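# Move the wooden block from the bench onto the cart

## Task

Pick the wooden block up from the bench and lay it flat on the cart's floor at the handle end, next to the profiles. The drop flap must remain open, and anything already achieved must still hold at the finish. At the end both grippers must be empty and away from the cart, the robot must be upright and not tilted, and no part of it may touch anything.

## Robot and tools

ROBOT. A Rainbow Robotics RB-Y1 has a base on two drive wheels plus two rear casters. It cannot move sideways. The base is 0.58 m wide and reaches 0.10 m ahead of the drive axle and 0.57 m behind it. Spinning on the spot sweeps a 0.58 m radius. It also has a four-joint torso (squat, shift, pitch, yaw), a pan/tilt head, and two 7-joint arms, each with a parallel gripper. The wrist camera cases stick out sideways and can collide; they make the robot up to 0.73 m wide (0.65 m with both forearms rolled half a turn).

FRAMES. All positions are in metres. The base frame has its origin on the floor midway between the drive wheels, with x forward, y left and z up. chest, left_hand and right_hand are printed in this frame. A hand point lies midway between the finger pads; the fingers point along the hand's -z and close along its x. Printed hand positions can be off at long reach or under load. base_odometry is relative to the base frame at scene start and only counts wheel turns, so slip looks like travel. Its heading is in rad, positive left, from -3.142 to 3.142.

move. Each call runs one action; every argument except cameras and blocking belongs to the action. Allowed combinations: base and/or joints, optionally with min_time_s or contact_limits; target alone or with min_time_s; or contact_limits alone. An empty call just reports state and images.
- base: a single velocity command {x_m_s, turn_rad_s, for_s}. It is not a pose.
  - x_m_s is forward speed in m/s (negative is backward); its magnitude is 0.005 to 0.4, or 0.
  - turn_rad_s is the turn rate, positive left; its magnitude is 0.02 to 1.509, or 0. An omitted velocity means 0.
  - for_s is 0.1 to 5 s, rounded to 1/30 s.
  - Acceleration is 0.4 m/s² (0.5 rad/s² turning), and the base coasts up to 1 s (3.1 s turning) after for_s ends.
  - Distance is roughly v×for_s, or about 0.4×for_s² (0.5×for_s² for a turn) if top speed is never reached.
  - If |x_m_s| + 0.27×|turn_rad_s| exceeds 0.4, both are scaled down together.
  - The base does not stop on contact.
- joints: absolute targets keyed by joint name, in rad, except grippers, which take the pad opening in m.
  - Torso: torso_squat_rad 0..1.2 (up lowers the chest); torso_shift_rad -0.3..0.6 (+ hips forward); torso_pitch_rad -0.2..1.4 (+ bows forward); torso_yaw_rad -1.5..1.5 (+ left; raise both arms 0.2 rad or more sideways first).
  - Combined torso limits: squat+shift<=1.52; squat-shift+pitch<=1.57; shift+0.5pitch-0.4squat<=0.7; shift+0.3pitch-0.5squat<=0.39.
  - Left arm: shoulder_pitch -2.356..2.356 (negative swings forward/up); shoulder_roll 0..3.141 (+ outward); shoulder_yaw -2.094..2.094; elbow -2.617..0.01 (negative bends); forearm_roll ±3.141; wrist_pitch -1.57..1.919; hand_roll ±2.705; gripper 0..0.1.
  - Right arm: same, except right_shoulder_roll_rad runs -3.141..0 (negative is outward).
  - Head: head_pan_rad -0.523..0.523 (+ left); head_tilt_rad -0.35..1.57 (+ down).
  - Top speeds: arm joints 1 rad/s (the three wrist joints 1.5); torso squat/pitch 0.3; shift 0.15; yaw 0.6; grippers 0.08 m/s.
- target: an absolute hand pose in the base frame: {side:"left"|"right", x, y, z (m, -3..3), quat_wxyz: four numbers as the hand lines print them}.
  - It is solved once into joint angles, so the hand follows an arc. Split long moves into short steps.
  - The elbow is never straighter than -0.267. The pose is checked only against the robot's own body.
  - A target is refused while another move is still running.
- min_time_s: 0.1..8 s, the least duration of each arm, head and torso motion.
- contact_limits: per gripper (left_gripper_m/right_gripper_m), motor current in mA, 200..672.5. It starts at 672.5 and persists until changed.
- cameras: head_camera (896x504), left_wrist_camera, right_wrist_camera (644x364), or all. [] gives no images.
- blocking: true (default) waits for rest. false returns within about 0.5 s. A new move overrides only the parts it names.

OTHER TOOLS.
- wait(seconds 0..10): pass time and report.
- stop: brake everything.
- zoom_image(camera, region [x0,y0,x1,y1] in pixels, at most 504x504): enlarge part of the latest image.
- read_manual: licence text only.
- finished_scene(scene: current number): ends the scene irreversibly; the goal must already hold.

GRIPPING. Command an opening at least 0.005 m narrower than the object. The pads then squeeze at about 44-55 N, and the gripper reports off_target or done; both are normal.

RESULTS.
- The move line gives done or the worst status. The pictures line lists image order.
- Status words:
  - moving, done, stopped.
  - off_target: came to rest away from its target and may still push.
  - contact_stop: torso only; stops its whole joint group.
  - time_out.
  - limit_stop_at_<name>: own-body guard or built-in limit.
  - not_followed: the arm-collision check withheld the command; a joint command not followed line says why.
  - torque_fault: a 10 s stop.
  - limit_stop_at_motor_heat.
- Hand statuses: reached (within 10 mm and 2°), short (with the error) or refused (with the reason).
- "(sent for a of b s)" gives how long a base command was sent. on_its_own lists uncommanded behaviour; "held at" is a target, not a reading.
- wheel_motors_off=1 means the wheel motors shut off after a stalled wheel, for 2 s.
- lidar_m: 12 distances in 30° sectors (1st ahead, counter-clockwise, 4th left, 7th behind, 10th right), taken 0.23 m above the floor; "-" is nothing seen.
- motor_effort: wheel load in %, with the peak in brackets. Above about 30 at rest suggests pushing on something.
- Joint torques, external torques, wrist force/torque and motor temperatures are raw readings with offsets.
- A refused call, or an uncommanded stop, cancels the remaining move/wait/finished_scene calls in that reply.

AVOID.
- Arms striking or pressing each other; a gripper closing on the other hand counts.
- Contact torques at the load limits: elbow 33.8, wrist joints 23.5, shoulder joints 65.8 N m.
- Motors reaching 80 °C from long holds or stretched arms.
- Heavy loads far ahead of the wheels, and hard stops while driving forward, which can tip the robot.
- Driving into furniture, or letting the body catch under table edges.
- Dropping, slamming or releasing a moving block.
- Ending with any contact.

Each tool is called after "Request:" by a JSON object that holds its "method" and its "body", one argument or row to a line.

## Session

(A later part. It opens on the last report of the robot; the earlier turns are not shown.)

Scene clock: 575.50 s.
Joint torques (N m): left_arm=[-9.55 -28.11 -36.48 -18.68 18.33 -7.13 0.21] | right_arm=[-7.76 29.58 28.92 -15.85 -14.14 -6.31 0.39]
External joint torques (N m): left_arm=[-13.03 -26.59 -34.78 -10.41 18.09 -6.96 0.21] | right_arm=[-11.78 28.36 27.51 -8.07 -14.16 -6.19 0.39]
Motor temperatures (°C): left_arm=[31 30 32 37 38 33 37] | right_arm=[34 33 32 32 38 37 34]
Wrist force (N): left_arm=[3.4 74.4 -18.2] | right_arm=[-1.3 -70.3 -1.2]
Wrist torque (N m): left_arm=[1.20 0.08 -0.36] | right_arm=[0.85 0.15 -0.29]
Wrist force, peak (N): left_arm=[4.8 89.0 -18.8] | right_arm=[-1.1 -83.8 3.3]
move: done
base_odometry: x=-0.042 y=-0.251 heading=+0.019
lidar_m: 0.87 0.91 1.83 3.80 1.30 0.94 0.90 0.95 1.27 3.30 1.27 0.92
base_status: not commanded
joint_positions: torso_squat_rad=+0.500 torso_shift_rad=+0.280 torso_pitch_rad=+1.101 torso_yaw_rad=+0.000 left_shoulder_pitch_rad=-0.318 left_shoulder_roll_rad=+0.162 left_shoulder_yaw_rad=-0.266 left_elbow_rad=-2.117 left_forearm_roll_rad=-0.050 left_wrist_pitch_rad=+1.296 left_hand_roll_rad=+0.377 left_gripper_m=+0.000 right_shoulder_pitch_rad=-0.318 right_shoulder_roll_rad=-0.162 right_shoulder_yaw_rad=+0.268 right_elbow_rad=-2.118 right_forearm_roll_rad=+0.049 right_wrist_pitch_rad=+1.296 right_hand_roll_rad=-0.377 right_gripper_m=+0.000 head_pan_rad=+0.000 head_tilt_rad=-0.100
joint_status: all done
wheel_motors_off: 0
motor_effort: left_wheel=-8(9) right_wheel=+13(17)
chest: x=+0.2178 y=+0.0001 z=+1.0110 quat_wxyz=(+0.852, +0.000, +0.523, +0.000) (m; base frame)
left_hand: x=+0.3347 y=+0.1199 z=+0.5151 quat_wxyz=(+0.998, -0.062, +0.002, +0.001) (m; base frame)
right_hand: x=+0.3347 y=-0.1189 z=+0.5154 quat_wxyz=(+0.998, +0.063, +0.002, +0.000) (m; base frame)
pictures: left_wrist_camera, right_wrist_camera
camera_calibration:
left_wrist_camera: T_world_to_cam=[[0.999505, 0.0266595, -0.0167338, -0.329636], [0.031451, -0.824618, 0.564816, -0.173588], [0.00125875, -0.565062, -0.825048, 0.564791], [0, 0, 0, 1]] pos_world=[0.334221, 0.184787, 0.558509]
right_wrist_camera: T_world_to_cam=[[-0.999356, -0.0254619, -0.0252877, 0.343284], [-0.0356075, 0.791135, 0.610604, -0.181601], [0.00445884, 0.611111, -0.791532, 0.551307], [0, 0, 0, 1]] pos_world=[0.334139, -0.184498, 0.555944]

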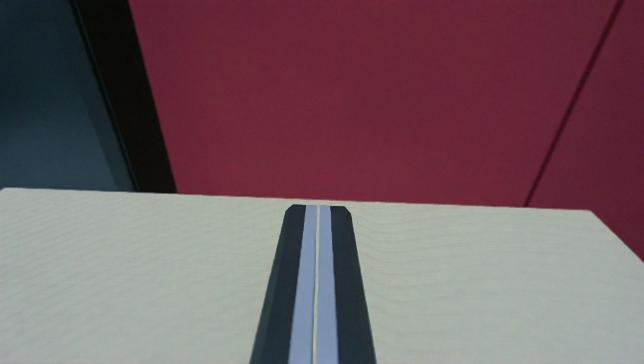

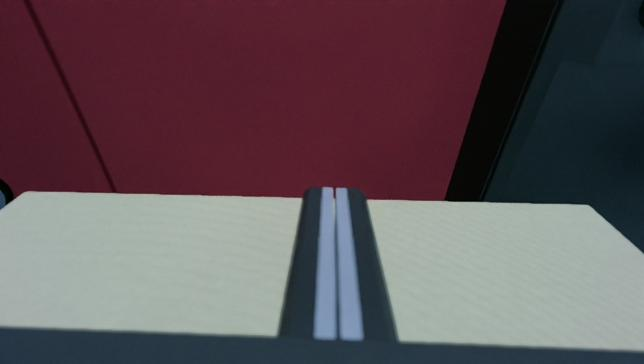

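Request:
{"method": "move", "body": {
  "joints": {"left_shoulder_pitch_rad":-0.318,"left_shoulder_roll_rad":0.161,"left_shoulder_yaw_rad":-0.268,"left_elbow_rad":-2.123,"left_forearm_roll_rad":-0.036,"left_wrist_pitch_rad":1.293,"left_hand_roll_rad":0.373,"right_shoulder_pitch_rad":-0.318,"right_shoulder_roll_rad":-0.161,"right_shoulder_yaw_rad":0.268,"right_elbow_rad":-2.123,"right_forearm_roll_rad":0.036,"right_wrist_pitch_rad":1.293,"right_hand_roll_rad":-0.373},
  "min_time_s": 0.8,
  "cameras": []
}}

Request:
{"method": "move", "body": {
  "joints": {"left_shoulder_pitch_rad":-0.262,"left_shoulder_roll_rad":0.156,"left_shoulder_yaw_rad":-0.302,"left_elbow_rad":-2.338,"left_forearm_roll_rad":-0.066,"left_wrist_pitch_rad":1.454,"left_hand_roll_rad":0.370,"right_shoulder_pitch_rad":-0.262,"right_shoulder_roll_rad":-0.156,"right_shoulder_yaw_rad":0.302,"right_elbow_rad":-2.338,"right_forearm_roll_rad":0.066,"right_wrist_pitch_rad":1.454,"right_hand_roll_rad":-0.370},
  "min_time_s": 1.2,
  "cameras": ["left_wrist_camera"]
}}

Scene clock: 579.53 s.
Joint torques (N m): left_arm=[-6.51 -21.34 -26.93 -17.92 15.14 -6.13 0] | right_arm=[-4.18 19.66 19.75 -14.54 -11.38 -5.02 0.37]
External joint torques (N m): left_arm=[-10.03 -19.9 -25.3 -9.64 14.9 -5.96 0] | right_arm=[-8.22 18.52 18.39 -6.75 -11.39 -4.9 0.37]
Motor temperatures (°C): left_arm=[31 30 33 38 39 33 37] | right_arm=[34 33 32 32 39 37 34]
Wrist force (N): left_arm=[3.4 58.1 -20.6] | right_arm=[-0.5 -53.5 -0.9]
Wrist torque (N m): left_arm=[1.49 0.12 -0.20] | right_arm=[0.56 0.18 -0.27]
Wrist force, peak (N): left_arm=[3.6 76.3 -18.8] | right_arm=[-1.3 -71.5 -0.1]
move: done
base_odometry: x=-0.042 y=-0.251 heading=+0.019
lidar_m: 0.88 0.90 1.84 3.80 1.30 0.93 0.90 0.94 1.26 3.29 1.28 0.92
base_status: not commanded
joint_positions: torso_squat_rad=+0.500 torso_shift_rad=+0.280 torso_pitch_rad=+1.101 torso_yaw_rad=+0.000 left_shoulder_pitch_rad=-0.316 left_shoulder_roll_rad=+0.166 left_shoulder_yaw_rad=-0.261 left_elbow_rad=-2.121 left_forearm_roll_rad=-0.040 left_wrist_pitch_rad=+1.294 left_hand_roll_rad=+0.373 left_gripper_m=+0.000 right_shoulder_pitch_rad=-0.316 right_shoulder_roll_rad=-0.165 right_shoulder_yaw_rad=+0.263 right_elbow_rad=-2.121 right_forearm_roll_rad=+0.039 right_wrist_pitch_rad=+1.294 right_hand_roll_rad=-0.373 right_gripper_m=+0.000 head_pan_rad=+0.000 head_tilt_rad=-0.100
joint_status: all done
wheel_motors_off: 0
motor_effort: left_wheel=-9(9) right_wheel=+16(17)
chest: x=+0.2178 y=+0.0001 z=+1.0110 quat_wxyz=(+0.852, +0.000, +0.523, +0.000) (m; base frame)
left_hand: x=+0.3347 y=+0.1213 z=+0.5154 quat_wxyz=(+0.998, -0.063, +0.002, +0.000) (m; base frame)
right_hand: x=+0.3349 y=-0.1200 z=+0.5158 quat_wxyz=(+0.998, +0.065, +0.002, +0.000) (m; base frame)
pictures: none
No camera images: "cameras" was empty.

Scene clock: 581.03 s.
Joint torques (N m): left_arm=[-6.44 -21.34 -31.08 -17.48 16.89 -5.93 0.01] | right_arm=[-4.26 21.62 24.11 -13.59 -12.47 -5.36 0.31]
External joint torques (N m): left_arm=[-10.23 -19.99 -29.33 -8.81 16.64 -5.75 0.01] | right_arm=[-8.6 20.55 22.64 -5.43 -12.48 -5.24 0.31]
Motor temperatures (°C): left_arm=[31 30 33 38 39 33 37] | right_arm=[34 33 32 32 39 37 34]
Wrist force (N): left_arm=[4.5 64.0 -21.3] | right_arm=[-2.1 -59.4 -0.3]
Wrist torque (N m): left_arm=[1.65 0.15 -0.14] | right_arm=[0.73 0.15 -0.17]
Wrist force, peak (N): left_arm=[4.5 74.1 -21.0] | right_arm=[-2.0 -68.7 3.1]
move: done
base_odometry: x=-0.042 y=-0.251 heading=+0.019
lidar_m: 0.88 0.91 1.85 3.80 1.31 0.93 0.90 0.94 1.26 3.29 1.27 0.91
base_status: not commanded
joint_positions: torso_squat_rad=+0.500 torso_shift_rad=+0.280 torso_pitch_rad=+1.101 torso_yaw_rad=+0.000 left_shoulder_pitch_rad=-0.259 left_shoulder_roll_rad=+0.161 left_shoulder_yaw_rad=-0.295 left_elbow_rad=-2.336 left_forearm_roll_rad=-0.070 left_wrist_pitch_rad=+1.455 left_hand_roll_rad=+0.370 left_gripper_m=+0.000 right_shoulder_pitch_rad=-0.260 right_shoulder_roll_rad=-0.161 right_shoulder_yaw_rad=+0.296 right_elbow_rad=-2.337 right_forearm_roll_rad=+0.069 right_wrist_pitch_rad=+1.455 right_hand_roll_rad=-0.370 right_gripper_m=+0.000 head_pan_rad=+0.000 head_tilt_rad=-0.100
joint_status: all done
wheel_motors_off: 0
motor_effort: left_wheel=-8(9) right_wheel=+16(18)
chest: x=+0.2178 y=+0.0001 z=+1.0110 quat_wxyz=(+0.852, +0.000, +0.523, +0.000) (m; base frame)
left_hand: x=+0.3358 y=+0.1213 z=+0.5659 quat_wxyz=(+0.998, -0.063, +0.001, +0.001) (m; base frame)
right_hand: x=+0.3359 y=-0.1202 z=+0.5663 quat_wxyz=(+0.998, +0.064, +0.001, +0.000) (m; base frame)
pictures: left_wrist_camera
camera_calibration:
left_wrist_camera: T_world_to_cam=[[0.999547, 0.0266245, -0.0140174, -0.331595], [0.0298759, -0.822831, 0.567501, -0.202325], [0.00357545, -0.567663, -0.823254, 0.606057], [0, 0, 0, 1]] pos_world=[0.335322, 0.186385, 0.60911]

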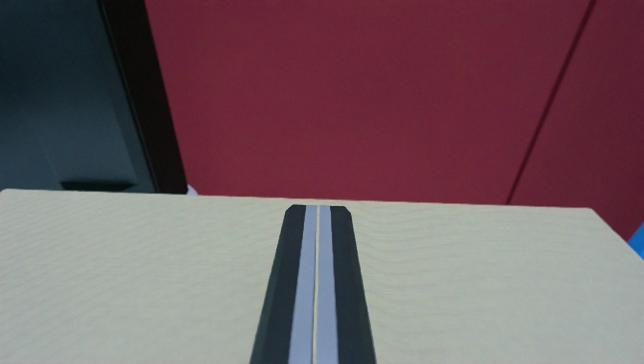

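Request:
{"method": "move", "body": {
  "joints": {"left_shoulder_pitch_rad":-0.302,"left_shoulder_roll_rad":0.129,"left_shoulder_yaw_rad":-0.317,"left_elbow_rad":-2.534,"left_forearm_roll_rad":-0.097,"left_wrist_pitch_rad":1.697,"left_hand_roll_rad":0.352,"right_shoulder_pitch_rad":-0.302,"right_shoulder_roll_rad":-0.129,"right_shoulder_yaw_rad":0.317,"right_elbow_rad":-2.534,"right_forearm_roll_rad":0.097,"right_wrist_pitch_rad":1.697,"right_hand_roll_rad":-0.352},
  "min_time_s": 1.3,
  "cameras": ["left_wrist_camera"]
}}

Request:
{"method": "move", "body": {
  "base": {"turn_rad_s":-0.2,"for_s":0.6},
  "joints": {"torso_squat_rad":0.2,"torso_shift_rad":0.155},
  "min_time_s": 1.5,
  "cameras": ["head_camera","left_wrist_camera","right_wrist_camera"]
}}

Scene clock: 584.13 s.
Joint torques (N m): left_arm=[-8.43 -21 -31.53 -15.78 18.91 -6.11 -0.26] | right_arm=[-8.34 21.77 23.32 -11.84 -14.24 -6 0.07]
External joint torques (N m): left_arm=[-11.41 -19.4 -29.8 -6.96 18.67 -5.95 -0.25] | right_arm=[-11.89 20.46 21.86 -3.54 -14.26 -5.88 0.06]
Motor temperatures (°C): left_arm=[31 30 33 38 40 34 37] | right_arm=[34 33 32 32 40 37 34]
Wrist force (N): left_arm=[5.8 73.7 -20.5] | right_arm=[-2.7 -68.5 0.8]
Wrist torque (N m): left_arm=[1.75 0.15 0.05] | right_arm=[0.90 0.23 0.01]
Wrist force, peak (N): left_arm=[4.6 74.9 -20.9] | right_arm=[-2.3 -69.8 2.2]
move: done
base_odometry: x=-0.042 y=-0.251 heading=+0.019
lidar_m: 0.87 0.91 1.85 3.82 1.30 0.93 0.88 0.94 1.27 3.28 1.27 0.92
base_status: not commanded
joint_positions: torso_squat_rad=+0.500 torso_shift_rad=+0.280 torso_pitch_rad=+1.101 torso_yaw_rad=+0.000 left_shoulder_pitch_rad=-0.299 left_shoulder_roll_rad=+0.134 left_shoulder_yaw_rad=-0.309 left_elbow_rad=-2.532 left_forearm_roll_rad=-0.102 left_wrist_pitch_rad=+1.698 left_hand_roll_rad=+0.352 left_gripper_m=+0.000 right_shoulder_pitch_rad=-0.299 right_shoulder_roll_rad=-0.134 right_shoulder_yaw_rad=+0.311 right_elbow_rad=-2.533 right_forearm_roll_rad=+0.100 right_wrist_pitch_rad=+1.698 right_hand_roll_rad=-0.352 right_gripper_m=+0.000 head_pan_rad=+0.000 head_tilt_rad=-0.100
joint_status: all done
wheel_motors_off: 0
motor_effort: left_wheel=-9(9) right_wheel=+16(17)
chest: x=+0.2178 y=+0.0001 z=+1.0110 quat_wxyz=(+0.852, +0.000, +0.523, +0.000) (m; base frame)
left_hand: x=+0.3504 y=+0.1215 z=+0.6199 quat_wxyz=(+0.998, -0.061, +0.001, +0.000) (m; base frame)
right_hand: x=+0.3503 y=-0.1205 z=+0.6203 quat_wxyz=(+0.998, +0.062, +0.001, +0.001) (m; base frame)
pictures: left_wrist_camera
camera_calibration:
left_wrist_camera: T_world_to_cam=[[0.999579, 0.0254158, -0.0139711, -0.345242], [0.0288685, -0.825632, 0.56347, -0.230021], [0.00278606, -0.563636, -0.826019, 0.652065], [0, 0, 0, 1]] pos_world=[0.34992, 0.186389, 0.663404]

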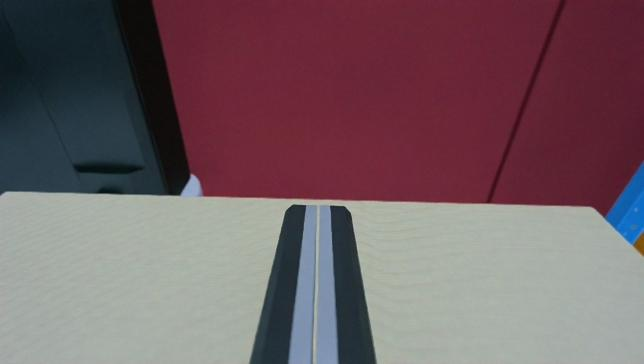

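Scene clock: 585.90 s.
Joint torques (N m): left_arm=[-8.36 -20.84 -31.54 -15.98 19.2 -6.29 -0.2] | right_arm=[-8.16 21.25 23.58 -12.02 -14.2 -6.15 0.03]
External joint torques (N m): left_arm=[-11.35 -19.25 -29.8 -7.16 18.95 -6.12 -0.19] | right_arm=[-11.71 19.94 22.13 -3.72 -14.21 -6.04 0.03]
Motor temperatures (°C): left_arm=[31 30 33 38 40 34 37] | right_arm=[34 33 32 32 40 37 34]
Wrist force (N): left_arm=[5.5 72.7 -20.5] | right_arm=[-2.8 -68.6 1.5]
Wrist torque (N m): left_arm=[1.83 0.10 0.04] | right_arm=[0.88 0.15 0.04]
Wrist force, peak (N): left_arm=[5.4 73.8 -21.6] | right_arm=[-3.2 -69.3 2.3]
move: done
base_odometry: x=-0.042 y=-0.251 heading=-0.101
lidar_m: 0.88 0.89 1.31 4.33 1.50 0.98 0.89 0.92 1.15 2.34 2.76 0.96
base_status: done (sent for 0.6 of 0.6 s)
joint_positions: torso_squat_rad=+0.200 torso_shift_rad=+0.155 torso_pitch_rad=+1.101 torso_yaw_rad=+0.000 left_shoulder_pitch_rad=-0.299 left_shoulder_roll_rad=+0.134 left_shoulder_yaw_rad=-0.309 left_elbow_rad=-2.532 left_forearm_roll_rad=-0.102 left_wrist_pitch_rad=+1.698 left_hand_roll_rad=+0.352 left_gripper_m=+0.000 right_shoulder_pitch_rad=-0.299 right_shoulder_roll_rad=-0.134 right_shoulder_yaw_rad=+0.311 right_elbow_rad=-2.533 right_forearm_roll_rad=+0.101 right_wrist_pitch_rad=+1.699 right_hand_roll_rad=-0.352 right_gripper_m=+0.000 head_pan_rad=+0.000 head_tilt_rad=-0.100
joint_status: all done
wheel_motors_off: 0
motor_effort: left_wheel=+6(15) right_wheel=-14(25)
chest: x=+0.1539 y=+0.0001 z=+1.0985 quat_wxyz=(+0.852, +0.000, +0.523, +0.000) (m; base frame)
left_hand: x=+0.2866 y=+0.1215 z=+0.7073 quat_wxyz=(+0.998, -0.061, +0.001, +0.000) (m; base frame)
right_hand: x=+0.2864 y=-0.1205 z=+0.7077 quat_wxyz=(+0.998, +0.062, +0.001, +0.001) (m; base frame)
pictures: head_camera, left_wrist_camera, right_wrist_camera
camera_calibration:
head_camera: T_world_to_cam=[[-0.0106418, -0.999502, -0.0297233, 0.0375209], [-0.809505, 0.0260613, -0.586534, 1.01463], [0.587016, 0.0178193, -0.809379, 0.690849], [0, 0, 0, 1]] pos_world=[0.416205, -0.00125082, 1.15539]
left_wrist_camera: T_world_to_cam=[[0.999582, 0.0253352, -0.0139101, -0.280277], [0.028768, -0.825713, 0.563356, -0.27738], [0.00278701, -0.563521, -0.826097, 0.724417], [0, 0, 0, 1]] pos_world=[0.28612, 0.186289, 0.750804]
right_wrist_camera: T_world_to_cam=[[-0.999243, -0.0271449, -0.0278816, 0.301453], [-0.0385178, 0.791839, 0.609514, -0.297883], [0.00553257, 0.610127, -0.792285, 0.704882], [0, 0, 0, 1]] pos_world=[0.285851, -0.186009, 0.748436]

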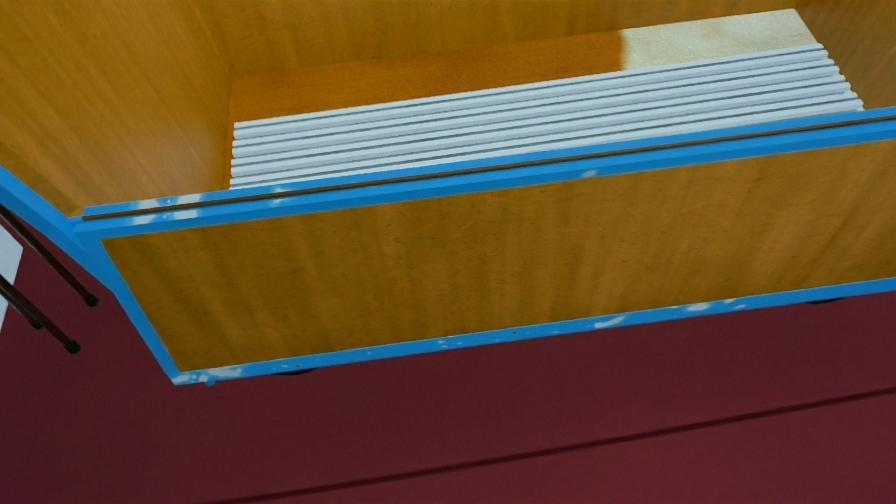

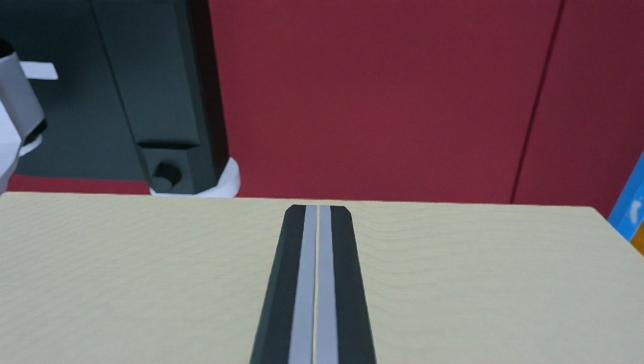

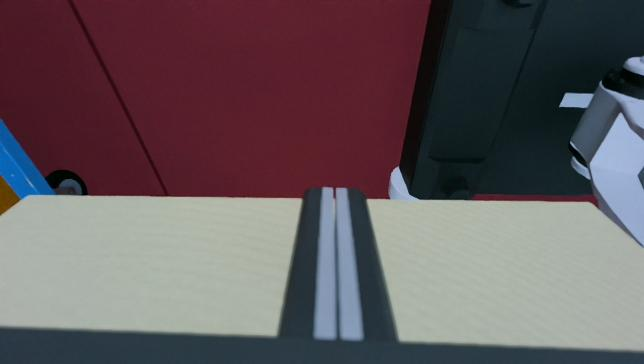

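Request:
{"method": "move", "body": {
  "base": {"x_m_s":0.2,"for_s":2.25},
  "cameras": []
}}

Request:
{"method": "move", "body": {
  "base": {"turn_rad_s":0.2,"for_s":0.58},
  "cameras": ["head_camera","left_wrist_camera"]
}}

Scene clock: 590.67 s.
Joint torques (N m): left_arm=[-8.04 -21.03 -31.43 -15.67 19.35 -6.34 -0.3] | right_arm=[-7.92 21.6 23.45 -11.64 -14.39 -6.21 0.14]
External joint torques (N m): left_arm=[-11.02 -19.43 -29.69 -6.85 19.11 -6.17 -0.3] | right_arm=[-11.47 20.29 21.99 -3.33 -14.41 -6.09 0.14]
Motor temperatures (°C): left_arm=[31 30 33 38 41 34 37] | right_arm=[34 33 32 32 41 38 34]
Wrist force (N): left_arm=[4.9 73.1 -20.8] | right_arm=[-3.1 -68.5 1.4]
Wrist torque (N m): left_arm=[1.80 -0.03 0.06] | right_arm=[0.85 0.13 0.02]
Wrist force, peak (N): left_arm=[6.4 73.8 -21.5] | right_arm=[-2.5 -69.1 1.5]
move: done
base_odometry: x=+0.410 y=-0.296 heading=-0.100
lidar_m: 0.42 0.43 0.55 1.69 2.23 1.47 1.35 1.36 1.72 3.47 0.73 0.47
base_status: done (sent for 2.27 of 2.27 s)
joint_positions: torso_squat_rad=+0.200 torso_shift_rad=+0.155 torso_pitch_rad=+1.101 torso_yaw_rad=+0.000 left_shoulder_pitch_rad=-0.299 left_shoulder_roll_rad=+0.134 left_shoulder_yaw_rad=-0.309 left_elbow_rad=-2.532 left_forearm_roll_rad=-0.102 left_wrist_pitch_rad=+1.698 left_hand_roll_rad=+0.352 left_gripper_m=+0.000 right_shoulder_pitch_rad=-0.299 right_shoulder_roll_rad=-0.134 right_shoulder_yaw_rad=+0.311 right_elbow_rad=-2.533 right_forearm_roll_rad=+0.101 right_wrist_pitch_rad=+1.699 right_hand_roll_rad=-0.352 right_gripper_m=+0.000 head_pan_rad=+0.000 head_tilt_rad=-0.100
joint_status: not commanded
wheel_motors_off: 0
motor_effort: left_wheel=+15(48) right_wheel=-15(30)
chest: x=+0.1540 y=+0.0001 z=+1.0985 quat_wxyz=(+0.852, +0.000, +0.523, +0.000) (m; base frame)
left_hand: x=+0.2867 y=+0.1215 z=+0.7073 quat_wxyz=(+0.998, -0.061, +0.001, +0.000) (m; base frame)
right_hand: x=+0.2865 y=-0.1205 z=+0.7077 quat_wxyz=(+0.998, +0.062, +0.001, +0.001) (m; base frame)
pictures: none
No camera images: "cameras" was empty.

Scene clock: 591.97 s.
Joint torques (N m): left_arm=[-7.97 -21.03 -31.21 -15.62 19.21 -6.31 -0.42] | right_arm=[-7.62 21.55 23.05 -11.76 -14.26 -6.11 0.2]
External joint torques (N m): left_arm=[-10.95 -19.43 -29.48 -6.79 18.96 -6.15 -0.42] | right_arm=[-11.17 20.24 21.59 -3.46 -14.27 -6 0.2]
Motor temperatures (°C): left_arm=[31 30 33 38 42 34 37] | right_arm=[34 33 32 32 41 38 34]
Wrist force (N): left_arm=[5.1 73.4 -20.4] | right_arm=[-2.6 -69.1 1.9]
Wrist torque (N m): left_arm=[1.79 0.04 0.03] | right_arm=[0.91 0.21 0.00]
Wrist force, peak (N): left_arm=[5.0 74.0 -21.1] | right_arm=[-2.7 -69.3 1.8]
move: done
base_odometry: x=+0.410 y=-0.296 heading=+0.013
lidar_m: 0.42 0.44 0.92 4.38 1.97 1.41 1.34 1.41 1.88 4.80 0.63 0.46
base_status: done (sent for 0.57 of 0.57 s)
joint_positions: torso_squat_rad=+0.200 torso_shift_rad=+0.155 torso_pitch_rad=+1.101 torso_yaw_rad=+0.000 left_shoulder_pitch_rad=-0.299 left_shoulder_roll_rad=+0.134 left_shoulder_yaw_rad=-0.309 left_elbow_rad=-2.532 left_forearm_roll_rad=-0.102 left_wrist_pitch_rad=+1.698 left_hand_roll_rad=+0.352 left_gripper_m=+0.000 right_shoulder_pitch_rad=-0.299 right_shoulder_roll_rad=-0.134 right_shoulder_yaw_rad=+0.311 right_elbow_rad=-2.533 right_forearm_roll_rad=+0.101 right_wrist_pitch_rad=+1.699 right_hand_roll_rad=-0.352 right_gripper_m=+0.000 head_pan_rad=+0.000 head_tilt_rad=-0.100
joint_status: not commanded
wheel_motors_off: 0
motor_effort: left_wheel=-14(28) right_wheel=+4(21)
chest: x=+0.1539 y=+0.0001 z=+1.0985 quat_wxyz=(+0.852, +0.000, +0.523, +0.000) (m; base frame)
left_hand: x=+0.2866 y=+0.1215 z=+0.7073 quat_wxyz=(+0.998, -0.061, +0.001, +0.000) (m; base frame)
right_hand: x=+0.2865 y=-0.1205 z=+0.7077 quat_wxyz=(+0.998, +0.062, +0.001, +0.001) (m; base frame)
pictures: head_camera, left_wrist_camera
camera_calibration:
head_camera: T_world_to_cam=[[-0.0105602, -0.999504, -0.0296661, 0.0374216], [-0.809505, 0.0259617, -0.586538, 1.01471], [0.587018, 0.0178209, -0.809378, 0.690788], [0, 0, 0, 1]] pos_world=[0.416306, -0.00125112, 1.15539]
left_wrist_camera: T_world_to_cam=[[0.999582, 0.0253911, -0.0138319, -0.280348], [0.0287697, -0.825633, 0.563473, -0.277401], [0.00288711, -0.563636, -0.826018, 0.724407], [0, 0, 0, 1]] pos_world=[0.28612, 0.186389, 0.750804]

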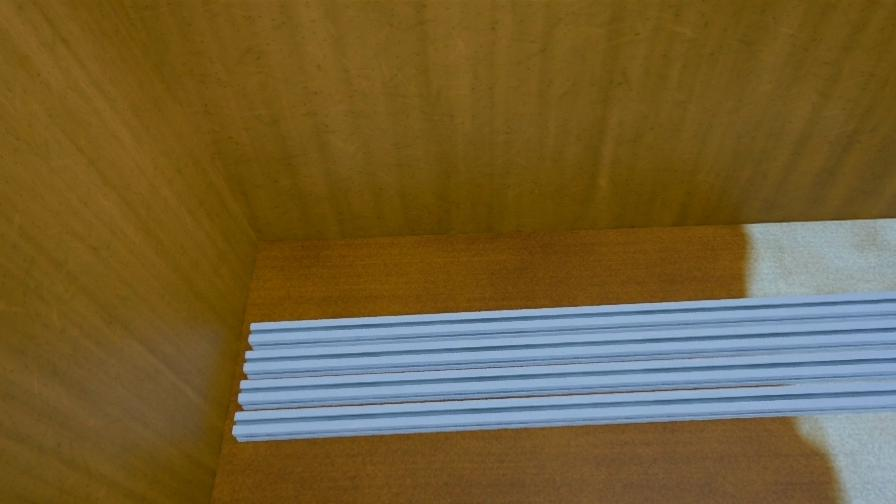

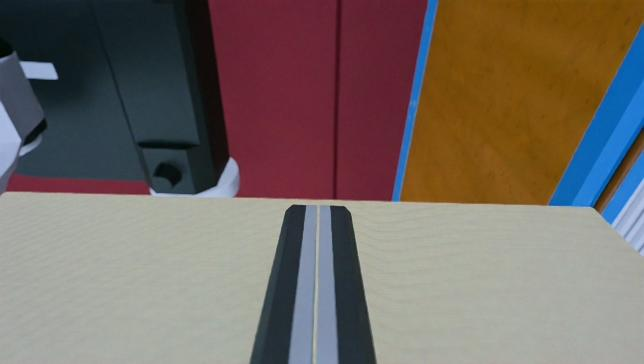

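Request:
{"method": "move", "body": {
  "joints": {"left_shoulder_pitch_rad":-0.453,"left_shoulder_roll_rad":0.096,"left_shoulder_yaw_rad":-0.250,"left_elbow_rad":-2.545,"left_forearm_roll_rad":-0.070,"left_wrist_pitch_rad":1.857,"left_hand_roll_rad":0.327,"right_shoulder_pitch_rad":-0.453,"right_shoulder_roll_rad":-0.096,"right_shoulder_yaw_rad":0.250,"right_elbow_rad":-2.545,"right_forearm_roll_rad":0.070,"right_wrist_pitch_rad":1.857,"right_hand_roll_rad":-0.327},
  "min_time_s": 1,
  "cameras": ["left_wrist_camera","right_wrist_camera"]
}}

Scene clock: 600.90 s.
Joint torques (N m): left_arm=[-5.63 -14.86 -18.91 -10.71 11.87 -3.35 0.04] | right_arm=[-9.53 19.66 17.95 -12.44 -11.08 -4.45 -0.06]
External joint torques (N m): left_arm=[-6.63 -13.01 -17.54 -1.98 11.67 -3.2 0.04] | right_arm=[-10.99 17.9 16.64 -4.23 -11.06 -4.33 -0.06]
Motor temperatures (°C): left_arm=[31 29 33 38 44 34 37] | right_arm=[34 32 33 32 43 38 34]
Wrist force (N): left_arm=[4.1 53.6 -12.3] | right_arm=[-2.2 -51.6 -9.7]
Wrist torque (N m): left_arm=[-0.49 0.16 0.14] | right_arm=[0.40 0.15 0.15]
Wrist force, peak (N): left_arm=[6.4 92.7 -20.0] | right_arm=[-4.2 -88.0 3.2]
move: time_out
base_odometry: x=+0.410 y=-0.296 heading=+0.013
lidar_m: 0.42 0.44 0.93 4.38 1.97 1.41 1.34 1.40 1.89 4.81 0.63 0.44
base_status: not commanded
joint_positions: torso_squat_rad=+0.200 torso_shift_rad=+0.155 torso_pitch_rad=+1.101 torso_yaw_rad=+0.000 left_shoulder_pitch_rad=-0.448 left_shoulder_roll_rad=+0.106 left_shoulder_yaw_rad=-0.236 left_elbow_rad=-2.542 left_forearm_roll_rad=-0.079 left_wrist_pitch_rad=+1.860 left_hand_roll_rad=+0.327 left_gripper_m=+0.000 right_shoulder_pitch_rad=-0.450 right_shoulder_roll_rad=-0.100 right_shoulder_yaw_rad=+0.246 right_elbow_rad=-2.544 right_forearm_roll_rad=+0.073 right_wrist_pitch_rad=+1.858 right_hand_roll_rad=-0.327 right_gripper_m=+0.000 head_pan_rad=+0.000 head_tilt_rad=-0.100
joint_status: left_shoulder_yaw_rad time_out (moved +0.074 of +0.059); left_forearm_roll_rad time_out (moved +0.022 of +0.032); the others done
wheel_motors_off: 0
on_its_own: left_forearm_roll_rad is held at -0.077, not at your -0.070, since a time_out
motor_effort: left_wheel=-16(17) right_wheel=+7(8)
chest: x=+0.1539 y=+0.0001 z=+1.0985 quat_wxyz=(+0.852, +0.000, +0.523, +0.000) (m; base frame)
left_hand: x=+0.3169 y=+0.1259 z=+0.7217 quat_wxyz=(+0.999, -0.054, +0.002, +0.002) (m; base frame)
right_hand: x=+0.3170 y=-0.1192 z=+0.7235 quat_wxyz=(+0.998, +0.063, +0.001, +0.001) (m; base frame)
pictures: left_wrist_camera, right_wrist_camera
camera_calibration:
left_wrist_camera: T_world_to_cam=[[0.999425, 0.0298753, -0.0160566, -0.309524], [0.0337717, -0.832823, 0.552509, -0.275558], [0.00313408, -0.552733, -0.833352, 0.742556], [0, 0, 0, 1]] pos_world=[0.316325, 0.190192, 0.766089]
right_wrist_camera: T_world_to_cam=[[-0.999243, -0.0276344, -0.0273773, 0.33202], [-0.0386107, 0.790206, 0.611624, -0.309056], [0.00473183, 0.612218, -0.790675, 0.715745], [0, 0, 0, 1]] pos_world=[0.316449, -0.184799, 0.764037]

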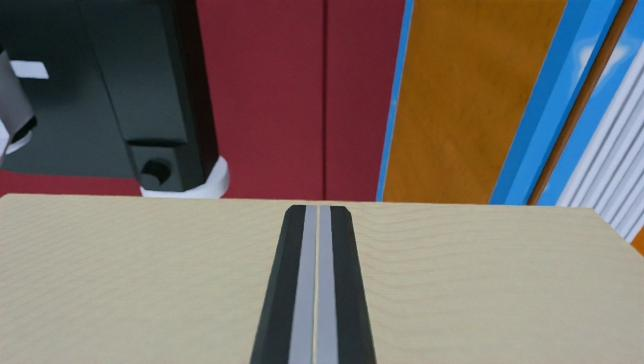

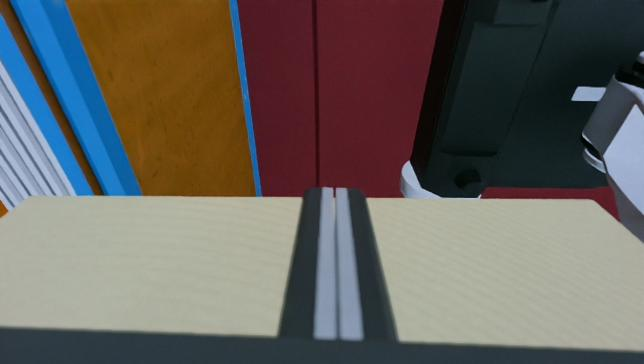

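Request:
{"method": "move", "body": {
  "base": {"x_m_s":0.15,"for_s":1.9},
  "cameras": ["left_wrist_camera","right_wrist_camera","head_camera"]
}}

Scene clock: 604.50 s.
Joint torques (N m): left_arm=[-6.19 -14.79 -19.28 -10.91 11.97 -3.55 -0.06] | right_arm=[-8.67 19.35 17.77 -12.98 -10.92 -4.31 -0.04]
External joint torques (N m): left_arm=[-7.18 -12.91 -17.85 -2.18 11.75 -3.4 -0.06] | right_arm=[-10.14 17.63 16.49 -4.76 -10.92 -4.2 -0.04]
Motor temperatures (°C): left_arm=[31 29 33 38 43 34 37] | right_arm=[34 32 33 32 43 38 34]
Wrist force (N): left_arm=[4.9 53.9 -14.0] | right_arm=[-2.6 -51.0 -11.3]
Wrist torque (N m): left_arm=[-0.51 0.31 0.12] | right_arm=[0.39 0.12 0.19]
Wrist force, peak (N): left_arm=[4.2 54.9 -13.5] | right_arm=[-2.2 -52.1 -9.6]
move: done
base_odometry: x=+0.695 y=-0.292 heading=+0.013
lidar_m: 0.14 0.14 0.21 1.60 2.39 1.70 1.63 1.69 2.29 0.64 0.21 0.14
base_status: done (sent for 1.9 of 1.9 s)
joint_positions: torso_squat_rad=+0.200 torso_shift_rad=+0.155 torso_pitch_rad=+1.101 torso_yaw_rad=+0.000 left_shoulder_pitch_rad=-0.447 left_shoulder_roll_rad=+0.106 left_shoulder_yaw_rad=-0.236 left_elbow_rad=-2.542 left_forearm_roll_rad=-0.080 left_wrist_pitch_rad=+1.860 left_hand_roll_rad=+0.327 left_gripper_m=+0.000 right_shoulder_pitch_rad=-0.450 right_shoulder_roll_rad=-0.100 right_shoulder_yaw_rad=+0.246 right_elbow_rad=-2.544 right_forearm_roll_rad=+0.073 right_wrist_pitch_rad=+1.858 right_hand_roll_rad=-0.327 right_gripper_m=+0.000 head_pan_rad=+0.000 head_tilt_rad=-0.100
joint_status: not commanded
wheel_motors_off: 0
on_its_own: left_forearm_roll_rad is held at -0.077, not at your -0.070, since a time_out
motor_effort: left_wheel=-2(27) right_wheel=+0(38)
chest: x=+0.1540 y=+0.0001 z=+1.0985 quat_wxyz=(+0.852, +0.000, +0.523, +0.000) (m; base frame)
left_hand: x=+0.3169 y=+0.1260 z=+0.7216 quat_wxyz=(+0.999, -0.054, +0.002, +0.002) (m; base frame)
right_hand: x=+0.3171 y=-0.1190 z=+0.7235 quat_wxyz=(+0.998, +0.063, +0.001, +0.001) (m; base frame)
pictures: head_camera, left_wrist_camera, right_wrist_camera
camera_calibration:
head_camera: T_world_to_cam=[[-0.0105642, -0.999504, -0.0296635, 0.0374173], [-0.809587, 0.025961, -0.586426, 1.01456], [0.586905, 0.01782, -0.80946, 0.690849], [0, 0, 0, 1]] pos_world=[0.416306, -0.00125112, 1.15529]
left_wrist_camera: T_world_to_cam=[[0.999415, 0.0300143, -0.0163832, -0.309199], [0.0340687, -0.83294, 0.552314, -0.275422], [0.00293109, -0.552549, -0.833475, 0.742596], [0, 0, 0, 1]] pos_world=[0.316225, 0.190192, 0.765989]
right_wrist_camera: T_world_to_cam=[[-0.999235, -0.0277877, -0.0275008, 0.332184], [-0.0388082, 0.790115, 0.611728, -0.309104], [0.00473024, 0.612328, -0.79059, 0.715559], [0, 0, 0, 1]] pos_world=[0.316549, -0.184699, 0.763937]

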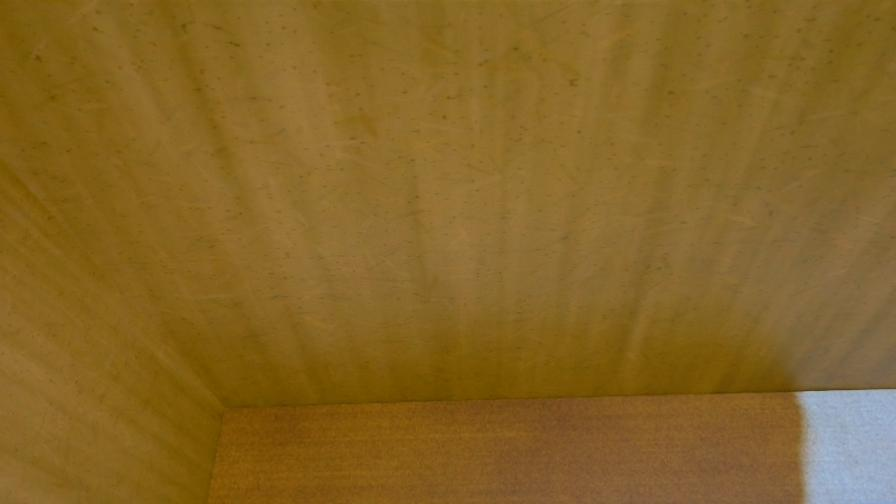

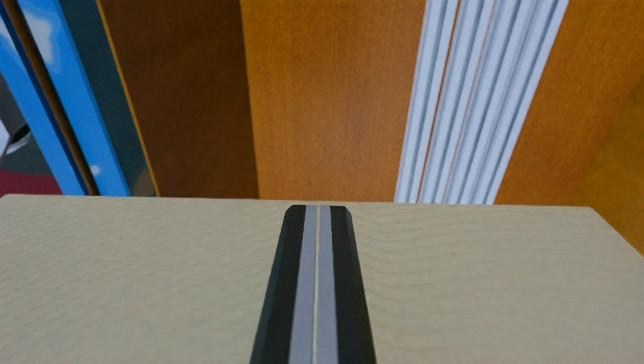

